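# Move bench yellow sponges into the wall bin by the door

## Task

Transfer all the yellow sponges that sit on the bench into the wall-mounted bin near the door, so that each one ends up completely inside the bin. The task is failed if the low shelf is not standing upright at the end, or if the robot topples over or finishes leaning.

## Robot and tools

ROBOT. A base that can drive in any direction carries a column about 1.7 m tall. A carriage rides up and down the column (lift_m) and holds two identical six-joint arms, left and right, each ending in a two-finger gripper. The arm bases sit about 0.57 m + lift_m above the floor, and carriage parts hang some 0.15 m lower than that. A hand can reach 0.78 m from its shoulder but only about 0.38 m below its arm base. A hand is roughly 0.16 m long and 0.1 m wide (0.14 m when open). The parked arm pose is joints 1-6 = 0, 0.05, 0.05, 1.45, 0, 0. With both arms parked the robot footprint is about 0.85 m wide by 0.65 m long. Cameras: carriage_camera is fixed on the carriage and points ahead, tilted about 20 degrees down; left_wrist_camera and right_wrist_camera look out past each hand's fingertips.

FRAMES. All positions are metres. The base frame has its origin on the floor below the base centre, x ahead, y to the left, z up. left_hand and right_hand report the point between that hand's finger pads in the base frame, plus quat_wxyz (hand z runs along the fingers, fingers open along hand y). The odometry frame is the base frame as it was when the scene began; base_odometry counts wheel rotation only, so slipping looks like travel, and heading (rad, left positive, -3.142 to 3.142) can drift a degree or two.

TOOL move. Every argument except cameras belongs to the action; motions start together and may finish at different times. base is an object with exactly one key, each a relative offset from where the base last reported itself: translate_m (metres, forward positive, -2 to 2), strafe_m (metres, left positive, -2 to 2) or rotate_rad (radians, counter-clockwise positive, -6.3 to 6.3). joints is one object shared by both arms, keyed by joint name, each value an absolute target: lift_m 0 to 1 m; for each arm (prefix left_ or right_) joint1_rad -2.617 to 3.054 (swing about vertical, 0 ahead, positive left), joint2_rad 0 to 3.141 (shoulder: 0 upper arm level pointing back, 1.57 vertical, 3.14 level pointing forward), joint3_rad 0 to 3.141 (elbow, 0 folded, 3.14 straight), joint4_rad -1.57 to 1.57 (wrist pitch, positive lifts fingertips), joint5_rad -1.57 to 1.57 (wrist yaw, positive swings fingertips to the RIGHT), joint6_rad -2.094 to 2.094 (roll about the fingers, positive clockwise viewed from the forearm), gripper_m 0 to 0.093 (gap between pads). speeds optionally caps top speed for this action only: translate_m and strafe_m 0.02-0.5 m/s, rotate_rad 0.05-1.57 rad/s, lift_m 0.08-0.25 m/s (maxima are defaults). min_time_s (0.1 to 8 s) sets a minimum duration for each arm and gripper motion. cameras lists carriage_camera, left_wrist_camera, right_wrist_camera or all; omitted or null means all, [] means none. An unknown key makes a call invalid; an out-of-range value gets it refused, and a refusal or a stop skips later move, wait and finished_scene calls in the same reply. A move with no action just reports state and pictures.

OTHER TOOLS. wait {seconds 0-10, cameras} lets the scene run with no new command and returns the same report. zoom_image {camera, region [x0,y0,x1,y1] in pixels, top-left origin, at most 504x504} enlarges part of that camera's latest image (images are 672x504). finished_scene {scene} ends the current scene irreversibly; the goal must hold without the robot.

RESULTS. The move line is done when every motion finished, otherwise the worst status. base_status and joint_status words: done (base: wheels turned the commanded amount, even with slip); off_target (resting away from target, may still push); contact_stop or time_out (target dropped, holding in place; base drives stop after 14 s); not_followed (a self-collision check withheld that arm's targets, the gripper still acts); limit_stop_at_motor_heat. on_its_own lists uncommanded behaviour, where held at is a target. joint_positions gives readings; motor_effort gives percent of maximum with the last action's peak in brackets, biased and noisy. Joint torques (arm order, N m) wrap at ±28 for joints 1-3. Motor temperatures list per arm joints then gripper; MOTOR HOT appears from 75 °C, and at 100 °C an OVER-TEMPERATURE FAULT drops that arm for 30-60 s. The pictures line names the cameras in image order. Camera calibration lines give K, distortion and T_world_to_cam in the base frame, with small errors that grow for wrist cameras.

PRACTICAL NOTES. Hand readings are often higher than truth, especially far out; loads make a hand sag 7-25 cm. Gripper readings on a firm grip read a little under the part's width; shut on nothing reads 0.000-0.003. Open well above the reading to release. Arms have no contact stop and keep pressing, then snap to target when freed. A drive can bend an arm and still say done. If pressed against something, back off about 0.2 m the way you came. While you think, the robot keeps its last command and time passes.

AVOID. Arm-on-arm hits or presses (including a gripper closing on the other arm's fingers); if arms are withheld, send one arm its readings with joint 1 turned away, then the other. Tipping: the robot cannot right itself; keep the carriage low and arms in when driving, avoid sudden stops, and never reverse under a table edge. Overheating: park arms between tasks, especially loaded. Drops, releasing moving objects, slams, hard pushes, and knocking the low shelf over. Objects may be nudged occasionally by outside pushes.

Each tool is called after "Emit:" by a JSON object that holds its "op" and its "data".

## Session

Emit:
{"op": "move", "data": {"cameras": ["carriage_camera"]}}

Emit:
{"op": "move", "data": {"base": {"rotate_rad":-1.2}, "cameras": ["carriage_camera"]}}

Emit:
{"op": "move", "data": {"base": {"rotate_rad":-1.2}, "cameras": ["carriage_camera"]}}

Emit:
{"op": "move", "data": {"base": {"rotate_rad":-1.2}, "cameras": ["carriage_camera"]}}

Emit:
{"op": "move", "data": {"base": {"rotate_rad":-1.2}, "cameras": ["carriage_camera"]}}

Scene clock: 0.00 s.
Joint torques (N m): no reading
Motor temperatures (°C): left_arm=[26 33 31 26 28 27 27] | right_arm=[24 32 34 33 28 28 29]
base_odometry: x=+0.000 y=+0.000 heading=+0.000
base_status: not commanded
joint_positions: lift_m=+0.300 left_joint1_rad=+0.011 left_joint2_rad=+0.040 left_joint3_rad=+0.066 left_joint4_rad=+1.415 left_joint5_rad=-0.030 left_joint6_rad=+0.020 left_gripper_m=+0.09396 right_joint1_rad=-0.013 right_joint2_rad=+0.047 right_joint3_rad=+0.054 right_joint4_rad=+1.453 right_joint5_rad=+0.046 right_joint6_rad=+0.043 right_gripper_m=+0.09396
joint_status: not commanded
motor_effort: lift_m=+32 drive_wheels=+3
left_hand: x=+0.2574 y=+0.3050 z=+1.3148 quat_wxyz=(+0.998, -0.015, +0.065, +0.016) (m; base frame)
right_hand: x=+0.2540 y=-0.3078 z=+1.3127 quat_wxyz=(+0.998, +0.025, +0.055, +0.014) (m; base frame)
pictures: carriage_camera

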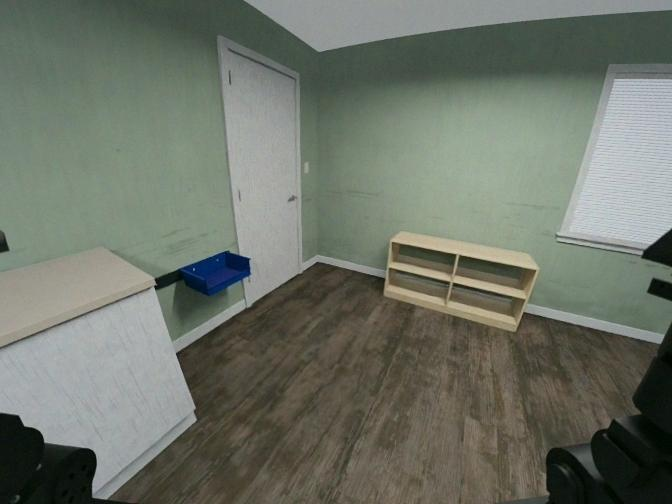

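Scene clock: 2.77 s.
Joint torques (N m): left_arm=[-0.18 4.96 4.38 -0.16 -0.06 -0.08] | right_arm=[-0.34 4.53 5.86 -0.19 0.02 0.05]
move: done
base_odometry: x=+0.000 y=+0.000 heading=-1.200
base_status: done
joint_positions: lift_m=+0.300 left_joint1_rad=+0.011 left_joint2_rad=+0.040 left_joint3_rad=+0.066 left_joint4_rad=+1.413 left_joint5_rad=-0.030 left_joint6_rad=+0.020 left_gripper_m=+0.09396 right_joint1_rad=-0.013 right_joint2_rad=+0.047 right_joint3_rad=+0.054 right_joint4_rad=+1.452 right_joint5_rad=+0.046 right_joint6_rad=+0.043 right_gripper_m=+0.09396
joint_status: not commanded
motor_effort: lift_m=+32(32) drive_wheels=+8(20)
left_hand: x=+0.2578 y=+0.3050 z=+1.3148 quat_wxyz=(+0.998, -0.015, +0.066, +0.016)
right_hand: x=+0.2541 y=-0.3078 z=+1.3127 quat_wxyz=(+0.998, +0.025, +0.055, +0.014)

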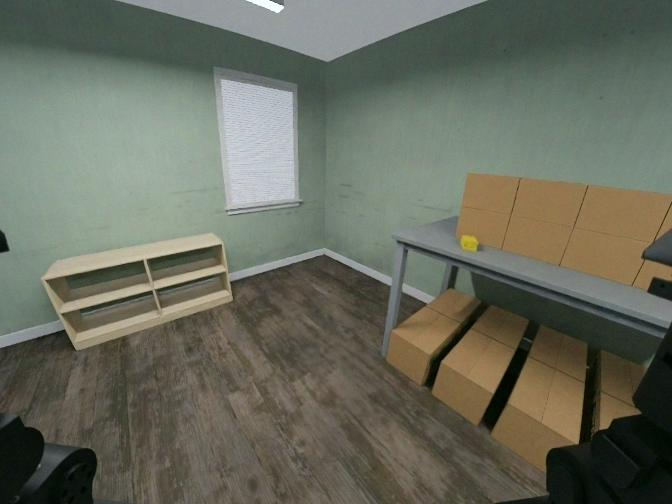

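Scene clock: 5.53 s.
Joint torques (N m): left_arm=[-0.16 4.9 4.38 -0.14 -0.06 -0.08] | right_arm=[-0.35 4.52 5.86 -0.19 0.02 0.05]
move: done
base_odometry: x=+0.000 y=+0.000 heading=-2.399
base_status: done
joint_positions: lift_m=+0.300 left_joint1_rad=+0.011 left_joint2_rad=+0.040 left_joint3_rad=+0.066 left_joint4_rad=+1.413 left_joint5_rad=-0.030 left_joint6_rad=+0.020 left_gripper_m=+0.09397 right_joint1_rad=-0.013 right_joint2_rad=+0.047 right_joint3_rad=+0.054 right_joint4_rad=+1.452 right_joint5_rad=+0.046 right_joint6_rad=+0.043 right_gripper_m=+0.09397
joint_status: not commanded
motor_effort: lift_m=+32(32) drive_wheels=+8(15)
left_hand: x=+0.2579 y=+0.3050 z=+1.3148 quat_wxyz=(+0.998, -0.015, +0.066, +0.016)
right_hand: x=+0.2541 y=-0.3078 z=+1.3127 quat_wxyz=(+0.998, +0.025, +0.055, +0.014)

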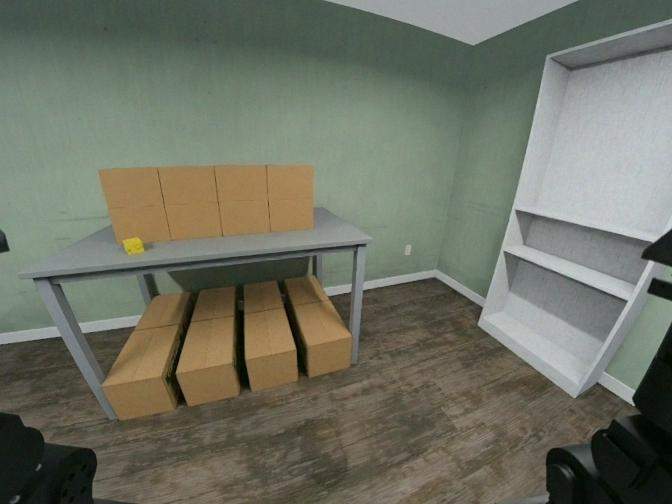

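Scene clock: 8.30 s.
Joint torques (N m): left_arm=[-0.17 4.96 4.4 -0.14 -0.06 -0.09] | right_arm=[-0.32 4.51 5.85 -0.19 0.02 0.06]
move: done
base_odometry: x=+0.000 y=+0.000 heading=+2.684
base_status: done
joint_positions: lift_m=+0.300 left_joint1_rad=+0.011 left_joint2_rad=+0.040 left_joint3_rad=+0.066 left_joint4_rad=+1.413 left_joint5_rad=-0.030 left_joint6_rad=+0.020 left_gripper_m=+0.09398 right_joint1_rad=-0.013 right_joint2_rad=+0.047 right_joint3_rad=+0.054 right_joint4_rad=+1.452 right_joint5_rad=+0.046 right_joint6_rad=+0.043 right_gripper_m=+0.09398
joint_status: not commanded
motor_effort: lift_m=+32(32) drive_wheels=+8(15)
left_hand: x=+0.2579 y=+0.3050 z=+1.3148 quat_wxyz=(+0.998, -0.015, +0.066, +0.016)
right_hand: x=+0.2541 y=-0.3078 z=+1.3127 quat_wxyz=(+0.998, +0.025, +0.055, +0.014)

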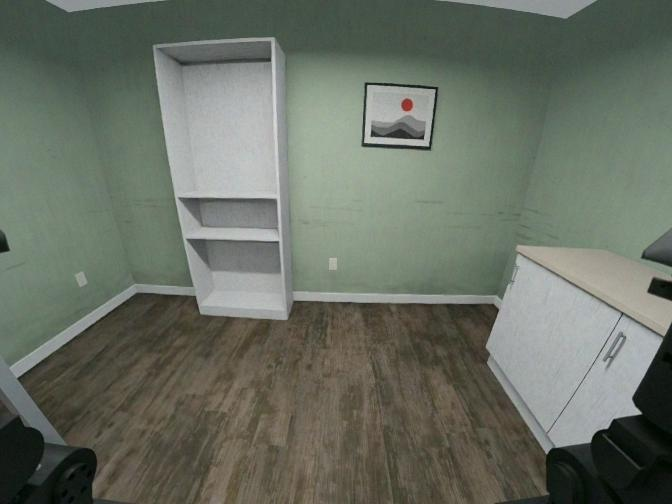

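Scene clock: 11.07 s.
Joint torques (N m): left_arm=[-0.2 4.98 4.36 -0.15 -0.07 -0.07] | right_arm=[-0.34 4.52 5.87 -0.19 0.02 0.06]
move: done
base_odometry: x=+0.000 y=+0.000 heading=+1.485
base_status: done
joint_positions: lift_m=+0.300 left_joint1_rad=+0.011 left_joint2_rad=+0.040 left_joint3_rad=+0.066 left_joint4_rad=+1.413 left_joint5_rad=-0.030 left_joint6_rad=+0.020 left_gripper_m=+0.09398 right_joint1_rad=-0.013 right_joint2_rad=+0.047 right_joint3_rad=+0.054 right_joint4_rad=+1.452 right_joint5_rad=+0.046 right_joint6_rad=+0.043 right_gripper_m=+0.09398
joint_status: not commanded
motor_effort: lift_m=+32(32) drive_wheels=+8(15)
left_hand: x=+0.2579 y=+0.3050 z=+1.3148 quat_wxyz=(+0.998, -0.015, +0.066, +0.016)
right_hand: x=+0.2541 y=-0.3078 z=+1.3127 quat_wxyz=(+0.998, +0.025, +0.055, +0.014)

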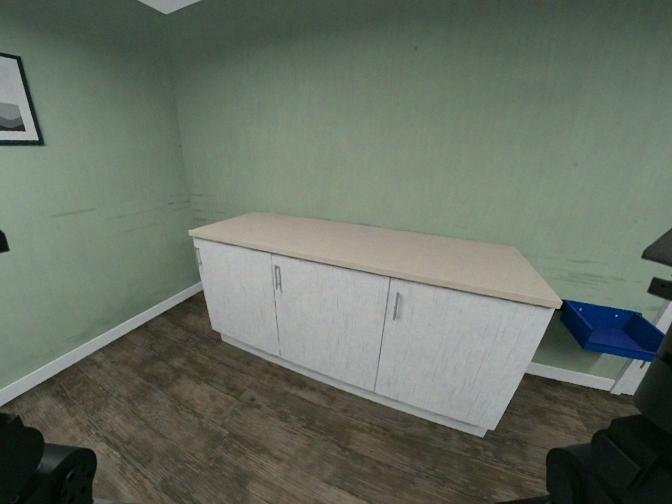

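Emit:
{"op": "move", "data": {"base": {"rotate_rad":2.711}, "joints": {"lift_m":0.8}, "cameras": []}}

Emit:
{"op": "move", "data": {"base": {"strafe_m":0.75}, "joints": {"lift_m":1.0}, "speeds": {"strafe_m":0.3}, "cameras": ["carriage_camera"]}}

Scene clock: 35.50 s.
Joint torques (N m): left_arm=[-0.17 4.94 4.36 -0.12 -0.07 -0.08] | right_arm=[-0.34 4.49 5.89 -0.16 0.02 0.06]
move: done
base_odometry: x=+0.000 y=+0.000 heading=-2.088
base_status: done
joint_positions: lift_m=+0.800 left_joint1_rad=+0.011 left_joint2_rad=+0.040 left_joint3_rad=+0.066 left_joint4_rad=+1.411 left_joint5_rad=-0.030 left_joint6_rad=+0.020 left_gripper_m=+0.09400 right_joint1_rad=-0.013 right_joint2_rad=+0.047 right_joint3_rad=+0.054 right_joint4_rad=+1.450 right_joint5_rad=+0.046 right_joint6_rad=+0.043 right_gripper_m=+0.09399
joint_status: all done
motor_effort: lift_m=+33(41) drive_wheels=+7(20)
left_hand: x=+0.2584 y=+0.3050 z=+1.8146 quat_wxyz=(+0.997, -0.015, +0.067, +0.016)
right_hand: x=+0.2546 y=-0.3078 z=+1.8125 quat_wxyz=(+0.998, +0.025, +0.056, +0.014)

Scene clock: 39.50 s.
Joint torques (N m): left_arm=[-0.17 4.96 4.37 -0.11 -0.07 -0.07] | right_arm=[-0.35 4.52 5.86 -0.16 0.02 0.05]
move: done
base_odometry: x=+0.652 y=-0.370 heading=-2.087
base_status: done
joint_positions: lift_m=+0.997 left_joint1_rad=+0.011 left_joint2_rad=+0.040 left_joint3_rad=+0.066 left_joint4_rad=+1.411 left_joint5_rad=-0.030 left_joint6_rad=+0.020 left_gripper_m=+0.09400 right_joint1_rad=-0.013 right_joint2_rad=+0.047 right_joint3_rad=+0.054 right_joint4_rad=+1.450 right_joint5_rad=+0.046 right_joint6_rad=+0.043 right_gripper_m=+0.09399
joint_status: all done
joint sent to its limit — lift_m, upper limit.
motor_effort: lift_m=+33(41) drive_wheels=-3(22)
left_hand: x=+0.2584 y=+0.3050 z=+2.0121 quat_wxyz=(+0.997, -0.015, +0.067, +0.017)
right_hand: x=+0.2546 y=-0.3078 z=+2.0100 quat_wxyz=(+0.998, +0.025, +0.056, +0.014)
carriage_camera: T_world_to_cam=[[-0.0303786, -0.999131, 0.0285239, -0.0478895], [-0.377467, -0.0149565, -0.925902, 1.90026], [0.925525, -0.0388945, -0.376685, 0.620693], [0, 0, 0, 1]] pos_world=[0.141365, 0.00471482, 1.99463]

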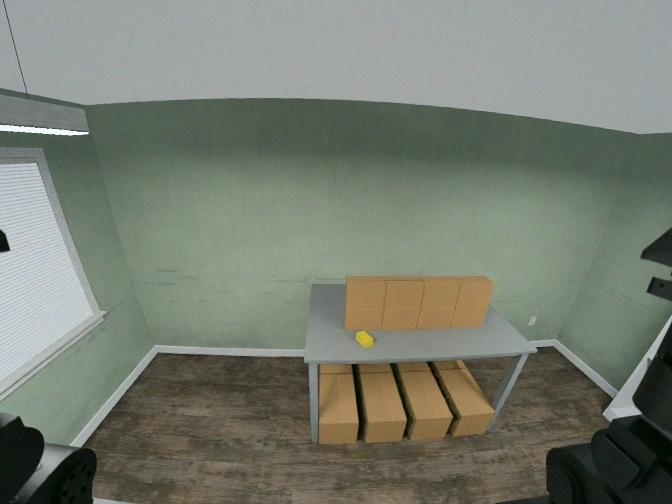

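Emit:
{"op": "move", "data": {"base": {"translate_m":0.64}, "speeds": {"translate_m":0.3}, "cameras": []}}

Emit:
{"op": "move", "data": {"joints": {"right_joint1_rad":-0.8,"right_joint2_rad":2.6,"right_joint3_rad":2.75,"right_joint4_rad":-1.1,"right_joint5_rad":0,"right_joint6_rad":0}, "min_time_s": 3, "cameras": ["carriage_camera","right_wrist_camera"]}}

Emit:
{"op": "move", "data": {"joints": {"right_joint1_rad":0.0}, "min_time_s": 2, "cameras": ["right_wrist_camera"]}}

Scene clock: 54.80 s.
Joint torques (N m): left_arm=[-0.16 4.9 4.36 -0.12 -0.05 -0.08] | right_arm=[-0.35 4.51 5.86 -0.17 0.01 0.06]
move: done
base_odometry: x=+0.337 y=-0.927 heading=-2.087
base_status: done
joint_positions: lift_m=+0.997 left_joint1_rad=+0.011 left_joint2_rad=+0.040 left_joint3_rad=+0.066 left_joint4_rad=+1.412 left_joint5_rad=-0.030 left_joint6_rad=+0.020 left_gripper_m=+0.09400 right_joint1_rad=-0.013 right_joint2_rad=+0.047 right_joint3_rad=+0.054 right_joint4_rad=+1.451 right_joint5_rad=+0.046 right_joint6_rad=+0.043 right_gripper_m=+0.09399
joint_status: not commanded
motor_effort: lift_m=+33(33) drive_wheels=-2(15)
left_hand: x=+0.2580 y=+0.3050 z=+2.0121 quat_wxyz=(+0.998, -0.015, +0.066, +0.017)
right_hand: x=+0.2545 y=-0.3078 z=+2.0100 quat_wxyz=(+0.998, +0.025, +0.056, +0.014)

Scene clock: 58.20 s.
Joint torques (N m): left_arm=[-0.18 4.93 4.42 -0.14 -0.07 -0.09] | right_arm=[-0.85 -16.46 8.7 1.28 -0.06 -0.01]
move: done
base_odometry: x=+0.337 y=-0.927 heading=-2.087
base_status: not commanded
joint_positions: lift_m=+0.997 left_joint1_rad=+0.011 left_joint2_rad=+0.040 left_joint3_rad=+0.066 left_joint4_rad=+1.412 left_joint5_rad=-0.030 left_joint6_rad=+0.020 left_gripper_m=+0.09400 right_joint1_rad=-0.795 right_joint2_rad=+2.591 right_joint3_rad=+2.724 right_joint4_rad=-1.090 right_joint5_rad=+0.011 right_joint6_rad=+0.008 right_gripper_m=+0.09400
joint_status: all done
motor_effort: lift_m=+33(33) drive_wheels=-1(6)
left_hand: x=+0.2580 y=+0.3050 z=+2.0122 quat_wxyz=(+0.998, -0.015, +0.066, +0.017)
right_hand: x=+0.6599 y=-0.7444 z=+1.7207 quat_wxyz=(+0.277, +0.374, +0.877, -0.121)
carriage_camera: T_world_to_cam=[[-0.0303786, -0.999131, 0.0285239, -0.0478895], [-0.377467, -0.0149565, -0.925902, 1.90026], [0.925525, -0.0388945, -0.376685, 0.620693], [0, 0, 0, 1]] pos_world=[0.141365, 0.00471482, 1.99463]
right_wrist_camera: T_world_to_cam=[[-0.690021, -0.721329, 0.0596331, -0.197979], [-0.722107, 0.691691, 0.0112031, 0.977533], [-0.0493288, -0.035331, -0.998157, 1.85074], [0, 0, 0, 1]] pos_world=[0.660568, -0.75357, 1.84819]

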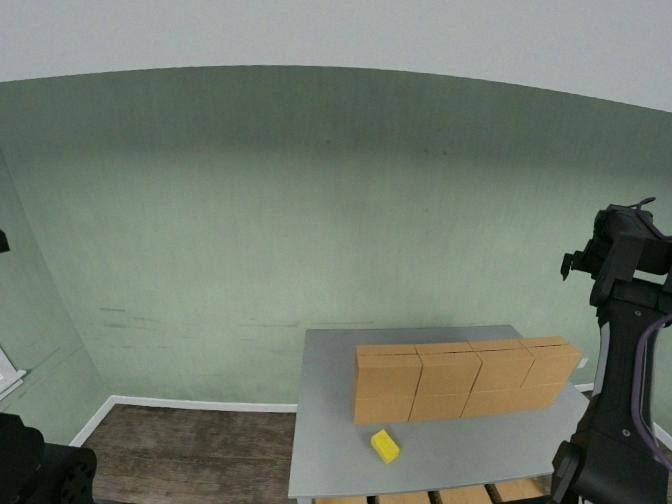

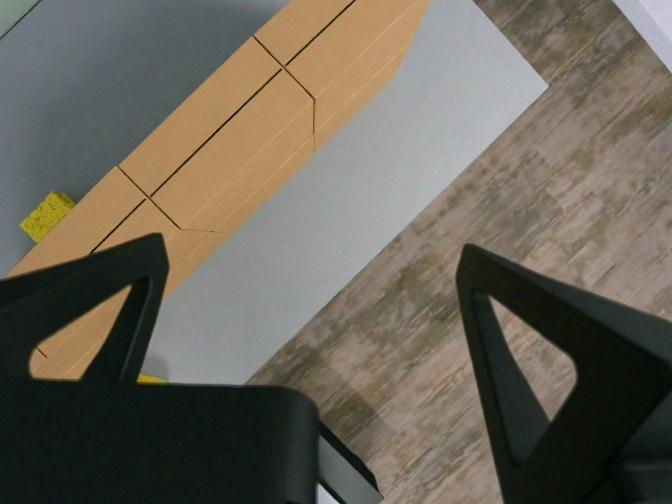

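Scene clock: 60.50 s.
Joint torques (N m): left_arm=[-0.17 4.92 4.4 -0.14 -0.06 -0.06] | right_arm=[-0.13 -16.49 8.69 1.27 -0.01 -0.01]
move: done
base_odometry: x=+0.337 y=-0.927 heading=-2.087
base_status: not commanded
joint_positions: lift_m=+0.997 left_joint1_rad=+0.011 left_joint2_rad=+0.040 left_joint3_rad=+0.066 left_joint4_rad=+1.412 left_joint5_rad=-0.030 left_joint6_rad=+0.020 left_gripper_m=+0.09400 right_joint1_rad=-0.002 right_joint2_rad=+2.591 right_joint3_rad=+2.724 right_joint4_rad=-1.092 right_joint5_rad=+0.006 right_joint6_rad=+0.007 right_gripper_m=+0.09400
joint_status: all done
motor_effort: lift_m=+33(33) drive_wheels=+6(7)
left_hand: x=+0.2580 y=+0.3050 z=+2.0122 quat_wxyz=(+0.998, -0.015, +0.066, +0.017)
right_hand: x=+0.8471 y=-0.3019 z=+1.7205 quat_wxyz=(+0.301, +0.005, +0.954, -0.002)
right_wrist_camera: T_world_to_cam=[[0.0330444, -0.997858, 0.0564528, -0.440126], [-0.999396, -0.0323823, 0.0126031, 0.820608], [-0.010748, -0.0568351, -0.998326, 1.83654], [0, 0, 0, 1]] pos_world=[0.854395, -0.30823, 1.84797]

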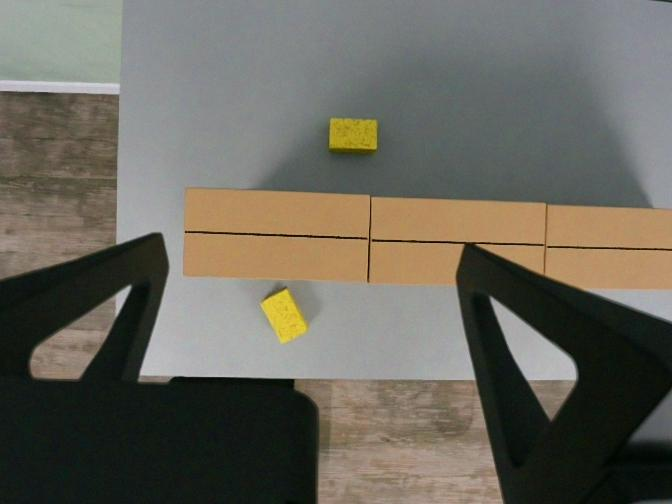

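Emit:
{"op": "move", "data": {"joints": {"right_joint1_rad":-0.45,"right_joint2_rad":2.75,"right_joint3_rad":2.9,"right_joint4_rad":-0.85}, "min_time_s": 2, "cameras": ["right_wrist_camera"]}}

Scene clock: 97.77 s.
Joint torques (N m): left_arm=[-0.18 4.96 4.37 -0.15 -0.06 -0.09] | right_arm=[-0.72 -17.06 9.06 1.82 -0.02 0]
Motor temperatures (°C): left_arm=[26 34 33 26 27 26 27] | right_arm=[24 56 41 36 28 28 29]
move: done
base_odometry: x=+0.337 y=-0.927 heading=-2.087
base_status: not commanded
joint_positions: lift_m=+0.997 left_joint1_rad=+0.011 left_joint2_rad=+0.040 left_joint3_rad=+0.066 left_joint4_rad=+1.412 left_joint5_rad=-0.030 left_joint6_rad=+0.020 left_gripper_m=+0.09400 right_joint1_rad=-0.446 right_joint2_rad=+2.737 right_joint3_rad=+2.873 right_joint4_rad=-0.869 right_joint5_rad=+0.006 right_joint6_rad=+0.007 right_gripper_m=+0.09400
joint_status: all done
motor_effort: lift_m=+33(33) drive_wheels=+6(6)
left_hand: x=+0.2580 y=+0.3050 z=+2.0122 quat_wxyz=(+0.998, -0.015, +0.066, +0.017)
right_hand: x=+0.8390 y=-0.5939 z=+1.7239 quat_wxyz=(+0.397, +0.206, +0.890, -0.091)
right_wrist_camera: T_world_to_cam=[[-0.410764, -0.909585, 0.0626782, -0.317292], [-0.896082, 0.390068, -0.211857, 1.35422], [0.168254, -0.143188, -0.975289, 1.58211], [0, 0, 0, 1]] pos_world=[0.816966, -0.590302, 1.84981]

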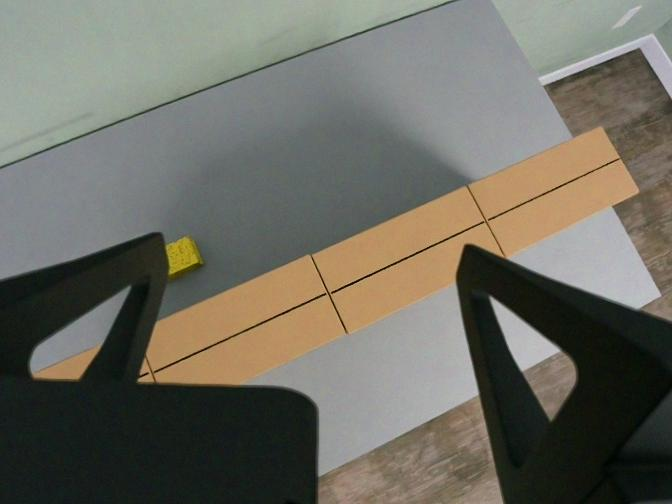

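Emit:
{"op": "move", "data": {"base": {"strafe_m":-0.136}, "joints": {"right_joint1_rad":0.48,"right_joint2_rad":2.2,"right_joint3_rad":0.635,"right_joint4_rad":0.786,"right_joint5_rad":0,"right_joint6_rad":0}, "min_time_s": 3, "speeds": {"strafe_m":0.15}, "cameras": []}}

Emit:
{"op": "move", "data": {"base": {"translate_m":0.115}, "speeds": {"translate_m":0.15}, "joints": {"lift_m":0.6}, "cameras": ["carriage_camera","right_wrist_camera"]}}

Scene clock: 108.27 s.
Joint torques (N m): left_arm=[-0.12 4.94 4.36 -0.15 -0.07 -0.09] | right_arm=[0.24 -13.76 2.48 1.71 0.02 -0.01]
Motor temperatures (°C): left_arm=[26 34 33 26 27 26 27] | right_arm=[24 59 42 37 28 28 29]
move: done
base_odometry: x=+0.218 y=-0.860 heading=-2.086
base_status: done
joint_positions: lift_m=+0.997 left_joint1_rad=+0.011 left_joint2_rad=+0.040 left_joint3_rad=+0.066 left_joint4_rad=+1.412 left_joint5_rad=-0.030 left_joint6_rad=+0.020 left_gripper_m=+0.09400 right_joint1_rad=+0.474 right_joint2_rad=+2.236 right_joint3_rad=+0.638 right_joint4_rad=+0.767 right_joint5_rad=+0.004 right_joint6_rad=+0.006 right_gripper_m=+0.09400
joint_status: all done
motor_effort: lift_m=+33(33) drive_wheels=+1(14)
left_hand: x=+0.2580 y=+0.3050 z=+2.0122 quat_wxyz=(+0.998, -0.015, +0.066, +0.017)
right_hand: x=+0.5840 y=-0.1165 z=+1.4714 quat_wxyz=(+0.352, -0.215, +0.907, +0.084)

Scene clock: 110.40 s.
Joint torques (N m): left_arm=[-0.21 4.97 4.41 -0.14 -0.06 -0.08] | right_arm=[0.16 -12.07 2.84 1.65 0.02 0]
Motor temperatures (°C): left_arm=[26 34 33 26 27 26 27] | right_arm=[24 58 42 37 28 28 29]
move: done
base_odometry: x=+0.161 y=-0.960 heading=-2.087
base_status: done
joint_positions: lift_m=+0.600 left_joint1_rad=+0.011 left_joint2_rad=+0.040 left_joint3_rad=+0.066 left_joint4_rad=+1.413 left_joint5_rad=-0.030 left_joint6_rad=+0.020 left_gripper_m=+0.09400 right_joint1_rad=+0.475 right_joint2_rad=+2.219 right_joint3_rad=+0.636 right_joint4_rad=+0.778 right_joint5_rad=+0.004 right_joint6_rad=+0.006 right_gripper_m=+0.09400
joint_status: all done
motor_effort: lift_m=+30(33) drive_wheels=-1(14)
left_hand: x=+0.2579 y=+0.3050 z=+1.6149 quat_wxyz=(+0.998, -0.015, +0.066, +0.017)
right_hand: x=+0.5880 y=-0.1139 z=+1.0820 quat_wxyz=(+0.363, -0.215, +0.902, +0.087)
carriage_camera: T_world_to_cam=[[-0.0303786, -0.999131, 0.0285239, -0.0365569], [-0.377467, -0.0149565, -0.925902, 1.5324], [0.925525, -0.0388945, -0.376685, 0.471036], [0, 0, 0, 1]] pos_world=[0.141365, 0.00471482, 1.59733]
right_wrist_camera: T_world_to_cam=[[0.481562, -0.874387, 0.0595396, -0.460963], [-0.863162, -0.484954, -0.140609, 0.609998], [0.151821, 0.0163197, -0.988273, 1.10879], [0, 0, 0, 1]] pos_world=[0.580172, -0.125335, 1.20901]

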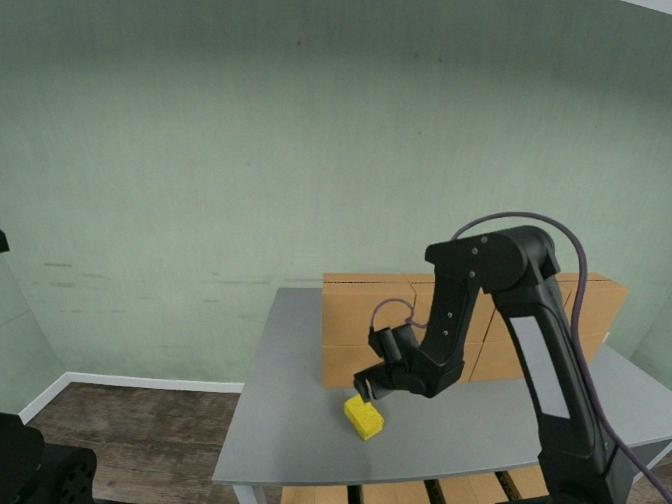

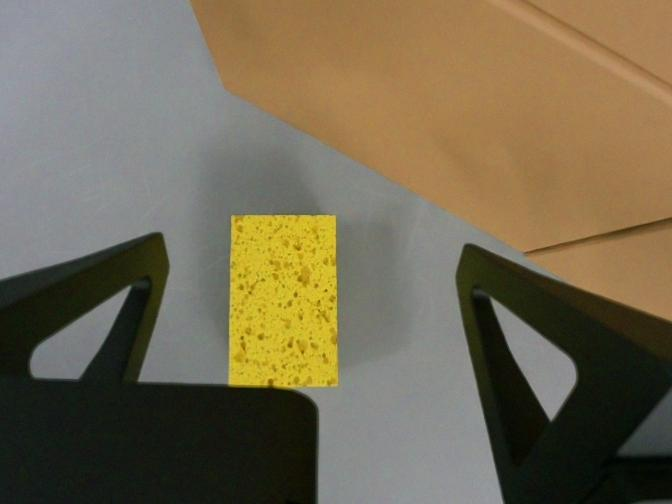

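Emit:
{"op": "move", "data": {"joints": {"right_joint1_rad":0.505,"lift_m":0.48}, "cameras": []}}

Emit:
{"op": "move", "data": {"joints": {"lift_m":0.443}, "speeds": {"lift_m":0.08}, "cameras": ["right_wrist_camera"]}}

Emit:
{"op": "move", "data": {"joints": {"right_gripper_m":0.05}, "min_time_s": 2, "cameras": ["right_wrist_camera"]}}

Scene clock: 119.43 s.
Joint torques (N m): left_arm=[-0.17 4.93 4.42 -0.16 -0.05 -0.06] | right_arm=[0.12 -11.95 2.82 1.63 0.01 -0.01]
Motor temperatures (°C): left_arm=[26 34 33 26 27 26 27] | right_arm=[24 55 41 37 28 28 29]
move: done
base_odometry: x=+0.161 y=-0.960 heading=-2.087
base_status: not commanded
joint_positions: lift_m=+0.480 left_joint1_rad=+0.011 left_joint2_rad=+0.040 left_joint3_rad=+0.066 left_joint4_rad=+1.413 left_joint5_rad=-0.030 left_joint6_rad=+0.020 left_gripper_m=+0.09400 right_joint1_rad=+0.501 right_joint2_rad=+2.218 right_joint3_rad=+0.636 right_joint4_rad=+0.779 right_joint5_rad=+0.003 right_joint6_rad=+0.006 right_gripper_m=+0.09400
joint_status: all done
motor_effort: lift_m=+30(34) drive_wheels=-1(1)
left_hand: x=+0.2579 y=+0.3050 z=+1.4949 quat_wxyz=(+0.998, -0.015, +0.066, +0.017)
right_hand: x=+0.5835 y=-0.1045 z=+0.9626 quat_wxyz=(+0.363, -0.226, +0.899, +0.092)

Scene clock: 120.27 s.
Joint torques (N m): left_arm=[-0.16 4.96 4.4 -0.15 -0.07 -0.06] | right_arm=[0.09 -11.85 2.89 1.49 0.04 -0.02]
Motor temperatures (°C): left_arm=[26 34 33 26 27 26 27] | right_arm=[24 55 41 37 28 28 29]
move: done
base_odometry: x=+0.161 y=-0.960 heading=-2.087
base_status: not commanded
joint_positions: lift_m=+0.443 left_joint1_rad=+0.011 left_joint2_rad=+0.040 left_joint3_rad=+0.066 left_joint4_rad=+1.413 left_joint5_rad=-0.030 left_joint6_rad=+0.020 left_gripper_m=+0.09400 right_joint1_rad=+0.501 right_joint2_rad=+2.217 right_joint3_rad=+0.635 right_joint4_rad=+0.795 right_joint5_rad=+0.000 right_joint6_rad=+0.008 right_gripper_m=+0.09400
joint_status: all done
motor_effort: lift_m=+28(31) drive_wheels=+0(1)
left_hand: x=+0.2579 y=+0.3050 z=+1.4580 quat_wxyz=(+0.998, -0.015, +0.066, +0.017)
right_hand: x=+0.5857 y=-0.1027 z=+0.9288 quat_wxyz=(+0.370, -0.225, +0.896, +0.096)
right_wrist_camera: T_world_to_cam=[[0.504257, -0.861681, 0.0568476, -0.450325], [-0.847458, -0.506435, -0.159179, 0.597656], [0.165951, 0.0320914, -0.985612, 0.948499], [0, 0, 0, 1]] pos_world=[0.576163, -0.115801, 1.05559]

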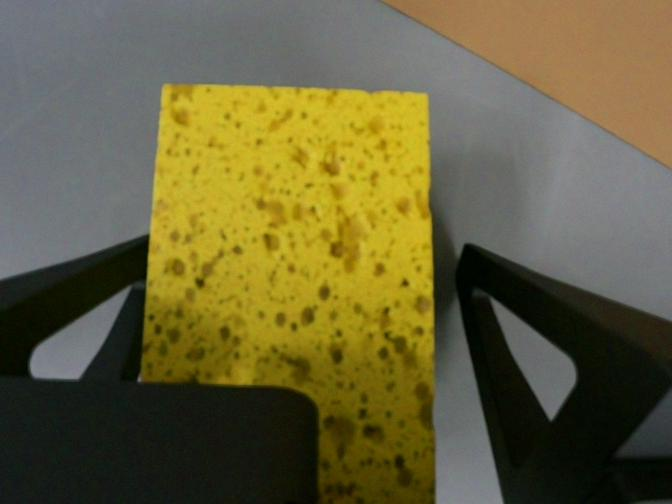

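Scene clock: 122.57 s.
Joint torques (N m): left_arm=[-0.21 4.94 4.37 -0.15 -0.06 -0.1] | right_arm=[0.06 -11.86 2.88 1.48 0.06 -0.02]
move: off_target
base_odometry: x=+0.161 y=-0.960 heading=-2.087
base_status: not commanded
joint_positions: lift_m=+0.443 left_joint1_rad=+0.011 left_joint2_rad=+0.040 left_joint3_rad=+0.066 left_joint4_rad=+1.413 left_joint5_rad=-0.030 left_joint6_rad=+0.020 left_gripper_m=+0.09400 right_joint1_rad=+0.501 right_joint2_rad=+2.217 right_joint3_rad=+0.635 right_joint4_rad=+0.795 right_joint5_rad=+0.000 right_joint6_rad=+0.008 right_gripper_m=+0.05895
joint_status: right_gripper_m off_target (ended at +0.05898, target +0.05000)
motor_effort: lift_m=+28(28) drive_wheels=-1(1)
left_hand: x=+0.2579 y=+0.3050 z=+1.4580 quat_wxyz=(+0.998, -0.015, +0.066, +0.017)
right_hand: x=+0.5856 y=-0.1026 z=+0.9288 quat_wxyz=(+0.370, -0.226, +0.896, +0.096)
right_wrist_camera: T_world_to_cam=[[0.504748, -0.861431, 0.0562624, -0.449963], [-0.847223, -0.506821, -0.159206, 0.597507], [0.16566, 0.0326921, -0.985641, 0.948763], [0, 0, 0, 1]] pos_world=[0.576168, -0.115801, 1.05558]

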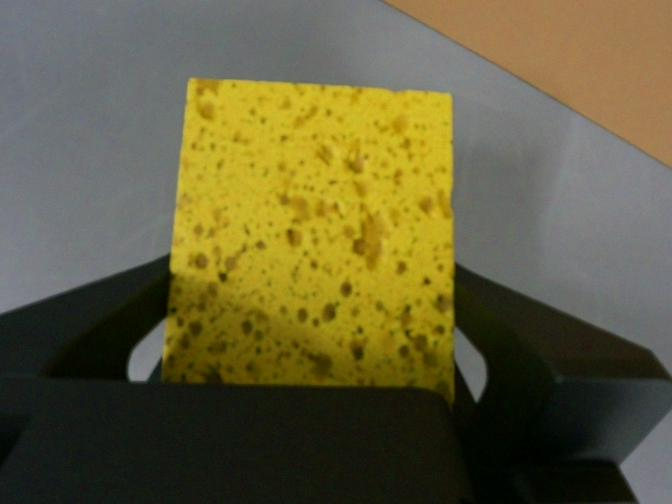

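Emit:
{"op": "move", "data": {"joints": {"lift_m":0.7}, "speeds": {"lift_m":0.15}, "cameras": []}}

Emit:
{"op": "move", "data": {"base": {"translate_m":-0.25}, "joints": {"right_joint1_rad":0,"right_joint2_rad":0.1,"right_joint3_rad":0.1,"right_joint4_rad":1.45}, "min_time_s": 4, "speeds": {"translate_m":0.2}, "cameras": ["carriage_camera","right_wrist_camera"]}}

Emit:
{"op": "move", "data": {"base": {"strafe_m":0.95}, "speeds": {"strafe_m":0.3}, "cameras": ["carriage_camera"]}}

Scene clock: 145.70 s.
Joint torques (N m): left_arm=[-0.17 4.96 4.44 -0.15 -0.08 -0.08] | right_arm=[0.09 -11.81 2.95 1.59 0.05 -0.01]
move: done
base_odometry: x=+0.161 y=-0.960 heading=-2.087
base_status: not commanded
joint_positions: lift_m=+0.700 left_joint1_rad=+0.011 left_joint2_rad=+0.040 left_joint3_rad=+0.066 left_joint4_rad=+1.413 left_joint5_rad=-0.030 left_joint6_rad=+0.020 left_gripper_m=+0.09400 right_joint1_rad=+0.501 right_joint2_rad=+2.216 right_joint3_rad=+0.634 right_joint4_rad=+0.783 right_joint5_rad=+0.000 right_joint6_rad=+0.007 right_gripper_m=+0.05894
joint_status: all done
motor_effort: lift_m=+32(41) drive_wheels=+5(6)
left_hand: x=+0.2579 y=+0.3050 z=+1.7148 quat_wxyz=(+0.998, -0.015, +0.066, +0.017)
right_hand: x=+0.5835 y=-0.1037 z=+1.1834 quat_wxyz=(+0.365, -0.227, +0.898, +0.095)

Scene clock: 150.00 s.
Joint torques (N m): left_arm=[-0.18 4.97 4.4 -0.15 -0.06 -0.09] | right_arm=[-1.07 3.49 5.09 0.02 0.05 -0.01]
Motor temperatures (°C): left_arm=[26 34 33 26 27 26 27] | right_arm=[24 50 38 38 28 28 30]
move: done
base_odometry: x=+0.285 y=-0.743 heading=-2.087
base_status: done
joint_positions: lift_m=+0.700 left_joint1_rad=+0.011 left_joint2_rad=+0.040 left_joint3_rad=+0.066 left_joint4_rad=+1.413 left_joint5_rad=-0.030 left_joint6_rad=+0.020 left_gripper_m=+0.09400 right_joint1_rad=+0.007 right_joint2_rad=+0.107 right_joint3_rad=+0.104 right_joint4_rad=+1.437 right_joint5_rad=+0.000 right_joint6_rad=+0.007 right_gripper_m=+0.05893
joint_status: all done
motor_effort: lift_m=+32(32) drive_wheels=+1(14)
left_hand: x=+0.2579 y=+0.3050 z=+1.7147 quat_wxyz=(+0.998, -0.015, +0.066, +0.017)
right_hand: x=+0.2621 y=-0.2992 z=+1.7252 quat_wxyz=(+0.998, +0.000, +0.068, +0.007)
carriage_camera: T_world_to_cam=[[-0.0303786, -0.999131, 0.0285239, -0.0394065], [-0.377467, -0.0149565, -0.925902, 1.6249], [0.925525, -0.0388945, -0.376685, 0.508667], [0, 0, 0, 1]] pos_world=[0.141365, 0.00471482, 1.69723]
right_wrist_camera: T_world_to_cam=[[-0.0559362, -0.998373, -0.0110378, -0.27879], [0.723833, -0.0329349, -0.689188, 0.994866], [0.687704, -0.0465401, 0.724498, -1.31711], [0, 0, 0, 1]] pos_world=[0.170073, -0.30687, 1.63682]

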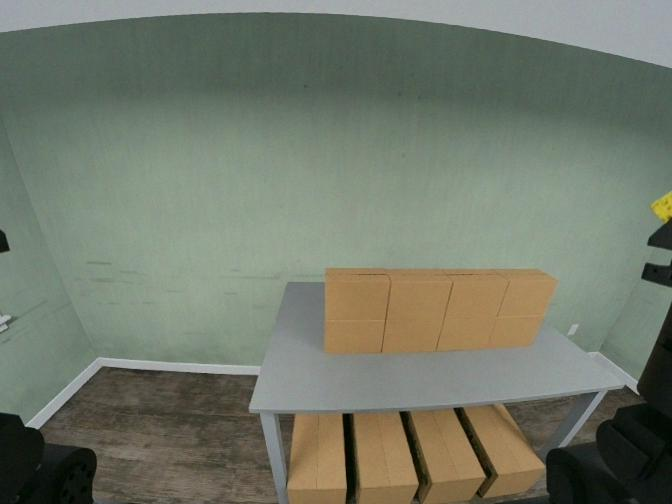

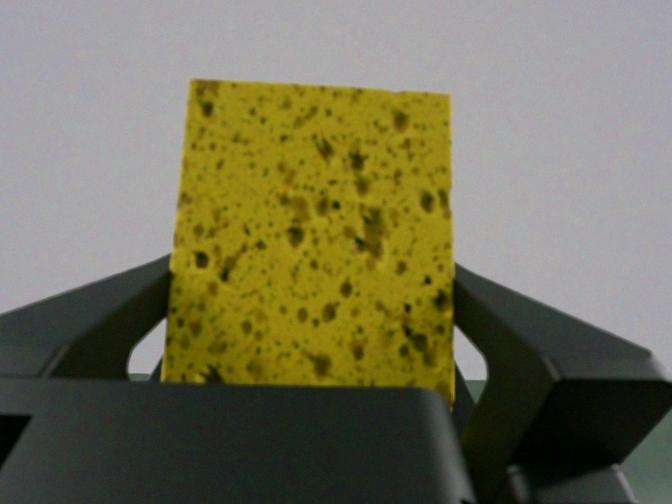

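Scene clock: 154.67 s.
Joint torques (N m): left_arm=[-0.09 4.96 4.44 -0.15 -0.08 -0.08] | right_arm=[-1.02 3.48 5.08 -0.01 0.04 -0.01]
move: done
base_odometry: x=+1.111 y=-1.211 heading=-2.087
base_status: done
joint_positions: lift_m=+0.700 left_joint1_rad=+0.011 left_joint2_rad=+0.040 left_joint3_rad=+0.066 left_joint4_rad=+1.413 left_joint5_rad=-0.030 left_joint6_rad=+0.020 left_gripper_m=+0.09400 right_joint1_rad=+0.007 right_joint2_rad=+0.107 right_joint3_rad=+0.104 right_joint4_rad=+1.439 right_joint5_rad=+0.000 right_joint6_rad=+0.007 right_gripper_m=+0.05893
joint_status: not commanded
motor_effort: lift_m=+32(32) drive_wheels=+1(14)
left_hand: x=+0.2579 y=+0.3050 z=+1.7147 quat_wxyz=(+0.998, -0.015, +0.066, +0.016)
right_hand: x=+0.2617 y=-0.2992 z=+1.7253 quat_wxyz=(+0.998, +0.000, +0.067, +0.007)
carriage_camera: T_world_to_cam=[[-0.0303786, -0.999131, 0.0285239, -0.0394065], [-0.377467, -0.0149565, -0.925902, 1.6249], [0.925525, -0.0388945, -0.376685, 0.508667], [0, 0, 0, 1]] pos_world=[0.141365, 0.00471482, 1.69723]

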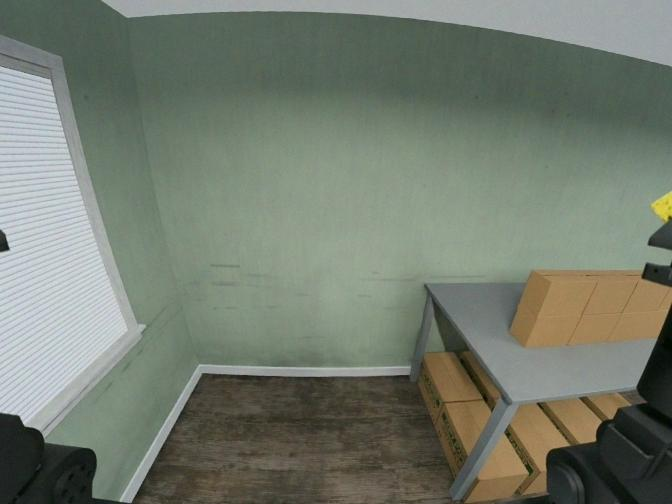

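Emit:
{"op": "move", "data": {"base": {"translate_m":0.9}, "speeds": {"translate_m":0.3}, "cameras": ["carriage_camera"]}}

Emit:
{"op": "move", "data": {"base": {"rotate_rad":-1.571}, "speeds": {"rotate_rad":0.8}, "joints": {"lift_m":0.8}, "cameras": ["carriage_camera"]}}

Scene clock: 166.33 s.
Joint torques (N m): left_arm=[-0.2 4.97 4.41 -0.15 -0.05 -0.08] | right_arm=[-1.05 3.6 5.08 -0.08 0.04 -0.02]
Motor temperatures (°C): left_arm=[26 34 33 26 27 26 27] | right_arm=[24 45 39 35 28 28 30]
move: done
base_odometry: x=+0.667 y=-1.994 heading=-2.086
base_status: done
joint_positions: lift_m=+0.700 left_joint1_rad=+0.011 left_joint2_rad=+0.040 left_joint3_rad=+0.066 left_joint4_rad=+1.413 left_joint5_rad=-0.030 left_joint6_rad=+0.020 left_gripper_m=+0.09400 right_joint1_rad=+0.007 right_joint2_rad=+0.105 right_joint3_rad=+0.104 right_joint4_rad=+1.445 right_joint5_rad=+0.000 right_joint6_rad=+0.007 right_gripper_m=+0.05893
joint_status: not commanded
motor_effort: lift_m=+32(32) drive_wheels=-2(15)
left_hand: x=+0.2578 y=+0.3050 z=+1.7148 quat_wxyz=(+0.998, -0.015, +0.066, +0.016)
right_hand: x=+0.2599 y=-0.2992 z=+1.7255 quat_wxyz=(+0.998, +0.000, +0.064, +0.007)
carriage_camera: T_world_to_cam=[[-0.0303786, -0.999131, 0.0285239, -0.0394065], [-0.377467, -0.0149565, -0.925902, 1.6249], [0.925525, -0.0388945, -0.376685, 0.508667], [0, 0, 0, 1]] pos_world=[0.141365, 0.00471482, 1.69723]

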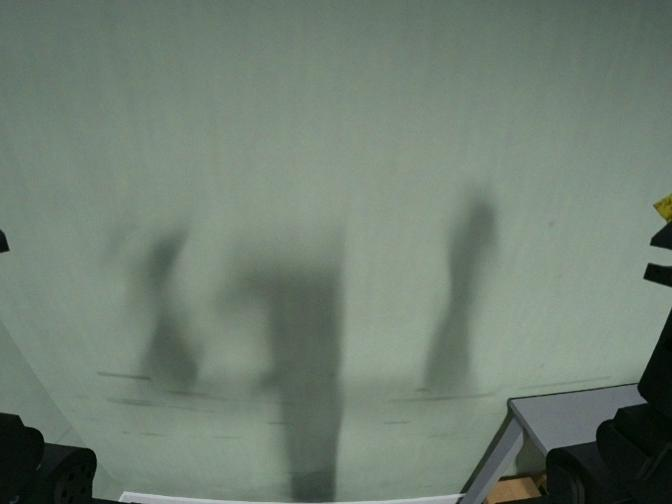

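Scene clock: 169.60 s.
Joint torques (N m): left_arm=[-0.2 4.98 4.46 -0.18 -0.07 -0.09] | right_arm=[-1.03 3.92 5.78 -0.07 0.04 -0.01]
move: done
base_odometry: x=+0.667 y=-1.994 heading=+2.626
base_status: done
joint_positions: lift_m=+0.800 left_joint1_rad=+0.011 left_joint2_rad=+0.040 left_joint3_rad=+0.066 left_joint4_rad=+1.415 left_joint5_rad=-0.030 left_joint6_rad=+0.020 left_gripper_m=+0.09400 right_joint1_rad=+0.007 right_joint2_rad=+0.102 right_joint3_rad=+0.096 right_joint4_rad=+1.445 right_joint5_rad=+0.000 right_joint6_rad=+0.007 right_gripper_m=+0.05894
joint_status: all done
motor_effort: lift_m=+33(40) drive_wheels=+8(16)
left_hand: x=+0.2575 y=+0.3050 z=+1.8148 quat_wxyz=(+0.998, -0.015, +0.065, +0.016)
right_hand: x=+0.2614 y=-0.2992 z=+1.8232 quat_wxyz=(+0.998, +0.000, +0.066, +0.007)
carriage_camera: T_world_to_cam=[[-0.0303786, -0.999131, 0.0285239, -0.042256], [-0.377467, -0.0149565, -0.925902, 1.7174], [0.925525, -0.0388945, -0.376685, 0.546297], [0, 0, 0, 1]] pos_world=[0.141365, 0.00471482, 1.79713]

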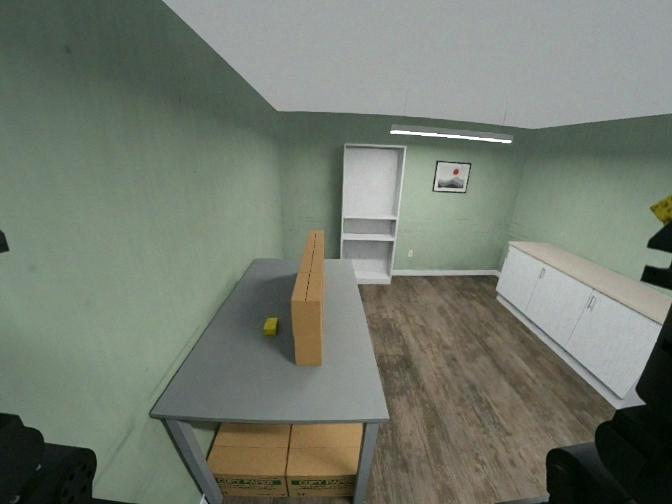

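Emit:
{"op": "move", "data": {"base": {"translate_m":0.27}, "speeds": {"translate_m":0.15}, "cameras": ["carriage_camera"]}}

Emit:
{"op": "move", "data": {"joints": {"left_joint1_rad":0,"left_joint2_rad":2.95,"left_joint3_rad":2.05,"left_joint4_rad":0.42,"left_joint5_rad":0,"left_joint6_rad":0}, "min_time_s": 4, "cameras": ["carriage_camera","left_wrist_camera"]}}

Scene clock: 192.53 s.
Joint torques (N m): left_arm=[-0.14 4.9 4.42 -0.18 -0.08 -0.09] | right_arm=[-1.03 3.88 5.76 -0.09 0.04 -0.01]
Motor temperatures (°C): left_arm=[26 34 33 26 27 26 27] | right_arm=[24 40 39 34 28 28 30]
move: done
base_odometry: x=+0.433 y=-1.861 heading=+2.625
base_status: done
joint_positions: lift_m=+0.800 left_joint1_rad=+0.011 left_joint2_rad=+0.040 left_joint3_rad=+0.066 left_joint4_rad=+1.415 left_joint5_rad=-0.030 left_joint6_rad=+0.020 left_gripper_m=+0.09400 right_joint1_rad=+0.007 right_joint2_rad=+0.102 right_joint3_rad=+0.096 right_joint4_rad=+1.446 right_joint5_rad=+0.000 right_joint6_rad=+0.007 right_gripper_m=+0.05894
joint_status: not commanded
motor_effort: lift_m=+33(33) drive_wheels=-3(16)
left_hand: x=+0.2575 y=+0.3050 z=+1.8148 quat_wxyz=(+0.998, -0.015, +0.065, +0.016)
right_hand: x=+0.2610 y=-0.2992 z=+1.8233 quat_wxyz=(+0.998, +0.000, +0.066, +0.007)
carriage_camera: T_world_to_cam=[[-0.0303786, -0.999131, 0.0285239, -0.042256], [-0.377467, -0.0149565, -0.925902, 1.7174], [0.925525, -0.0388945, -0.376685, 0.546297], [0, 0, 0, 1]] pos_world=[0.141365, 0.00471482, 1.79713]

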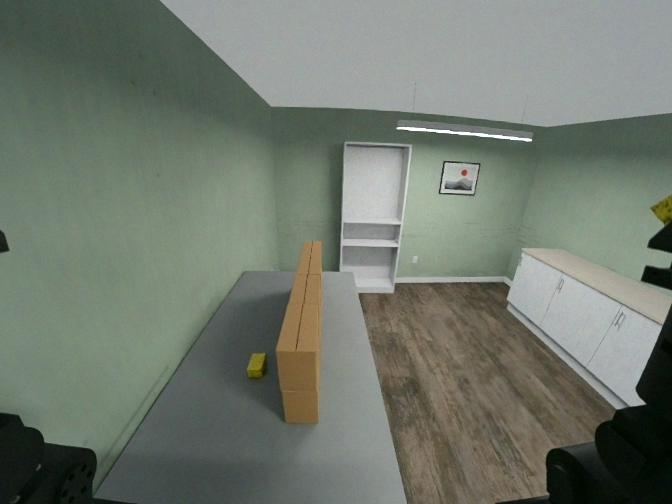

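Scene clock: 196.83 s.
Joint torques (N m): left_arm=[-0.73 -17.29 7.12 2.03 0.01 -0.21] | right_arm=[-1.05 3.9 5.76 -0.08 0.05 -0.01]
move: done
base_odometry: x=+0.433 y=-1.861 heading=+2.625
base_status: not commanded
joint_positions: lift_m=+0.800 left_joint1_rad=+0.007 left_joint2_rad=+2.939 left_joint3_rad=+2.021 left_joint4_rad=+0.425 left_joint5_rad=-0.010 left_joint6_rad=+0.011 left_gripper_m=+0.09400 right_joint1_rad=+0.007 right_joint2_rad=+0.102 right_joint3_rad=+0.096 right_joint4_rad=+1.446 right_joint5_rad=+0.000 right_joint6_rad=+0.007 right_gripper_m=+0.05894
joint_status: all done
motor_effort: lift_m=+33(33) drive_wheels=-3(8)
left_hand: x=+0.9176 y=+0.3061 z=+1.2728 quat_wxyz=(+0.513, -0.001, +0.858, +0.009)
right_hand: x=+0.2610 y=-0.2992 z=+1.8233 quat_wxyz=(+0.998, +0.000, +0.066, +0.007)
carriage_camera: T_world_to_cam=[[-0.0303786, -0.999131, 0.0285239, -0.042256], [-0.377467, -0.0149565, -0.925902, 1.7174], [0.925525, -0.0388945, -0.376685, 0.546297], [0, 0, 0, 1]] pos_world=[0.141365, 0.00471482, 1.79713]
left_wrist_camera: T_world_to_cam=[[0.0193905, -0.998714, -0.0468411, 0.354356], [-0.889918, 0.00411366, -0.456101, 1.40783], [0.455708, 0.0505288, -0.888694, 0.820429], [0, 0, 0, 1]] pos_world=[0.872108, 0.306654, 1.38782]

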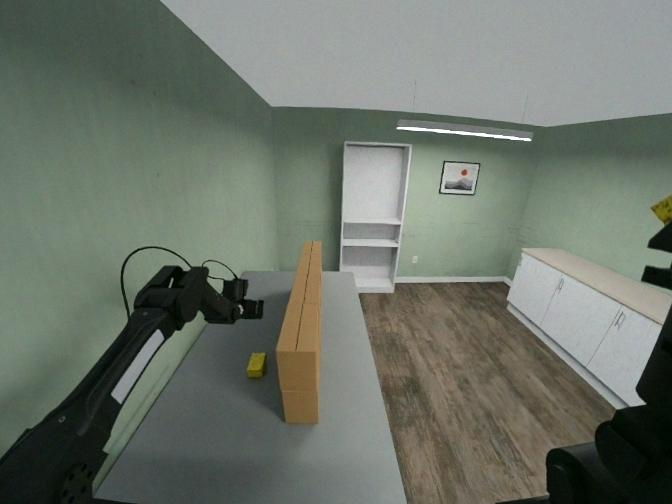

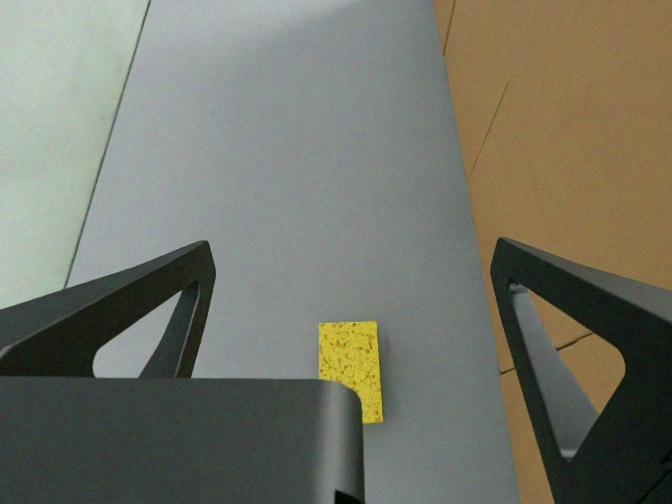

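Emit:
{"op": "move", "data": {"base": {"translate_m":0.025}, "speeds": {"translate_m":0.1}, "joints": {"left_joint1_rad":0.025,"lift_m":0.52}, "cameras": ["carriage_camera","left_wrist_camera"]}}

Scene clock: 207.67 s.
Joint torques (N m): left_arm=[0.2 -19.02 6.42 2.17 0.01 -0.2] | right_arm=[-0.91 3.95 5.79 -0.1 0.05 -0.01]
Motor temperatures (°C): left_arm=[26 40 36 29 27 26 27] | right_arm=[24 38 39 33 28 28 31]
move: done
base_odometry: x=+0.411 y=-1.849 heading=+2.625
base_status: done
joint_positions: lift_m=+0.520 left_joint1_rad=+0.019 left_joint2_rad=+2.956 left_joint3_rad=+2.030 left_joint4_rad=+0.412 left_joint5_rad=-0.008 left_joint6_rad=+0.011 left_gripper_m=+0.09400 right_joint1_rad=+0.006 right_joint2_rad=+0.102 right_joint3_rad=+0.095 right_joint4_rad=+1.448 right_joint5_rad=+0.000 right_joint6_rad=+0.007 right_gripper_m=+0.05894
joint_status: all done
motor_effort: lift_m=+30(33) drive_wheels=+8(19)
left_hand: x=+0.9147 y=+0.3141 z=+0.9828 quat_wxyz=(+0.504, -0.006, +0.863, +0.011)
right_hand: x=+0.2605 y=-0.2993 z=+1.5435 quat_wxyz=(+0.998, +0.000, +0.065, +0.006)
carriage_camera: T_world_to_cam=[[-0.0303786, -0.999131, 0.0285239, -0.034275], [-0.377467, -0.0149565, -0.925902, 1.45833], [0.925525, -0.0388945, -0.376685, 0.440901], [0, 0, 0, 1]] pos_world=[0.141365, 0.00471482, 1.51733]
left_wrist_camera: T_world_to_cam=[[0.0294594, -0.998497, -0.0462157, 0.338836], [-0.898937, -0.00624756, -0.438034, 1.26668], [0.437086, 0.0544492, -0.89777, 0.588372], [0, 0, 0, 1]] pos_world=[0.871515, 0.314204, 1.09873]

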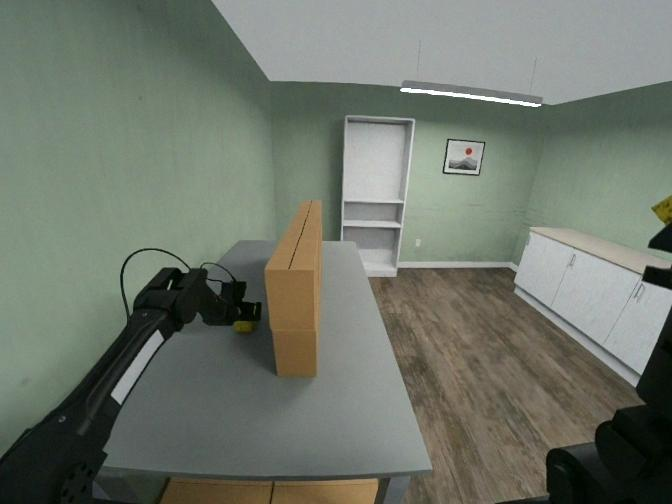

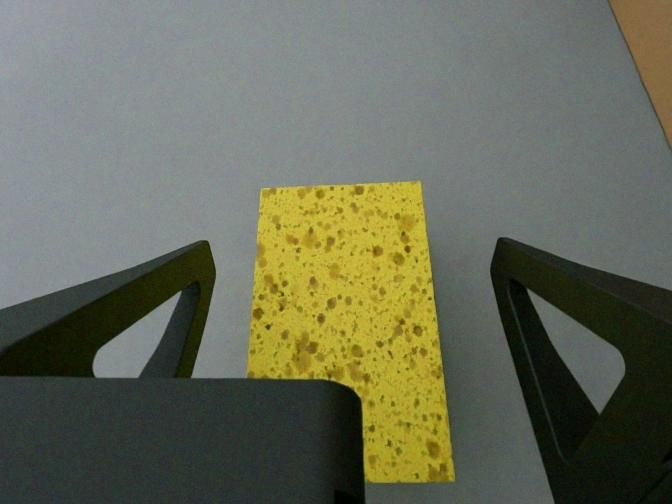

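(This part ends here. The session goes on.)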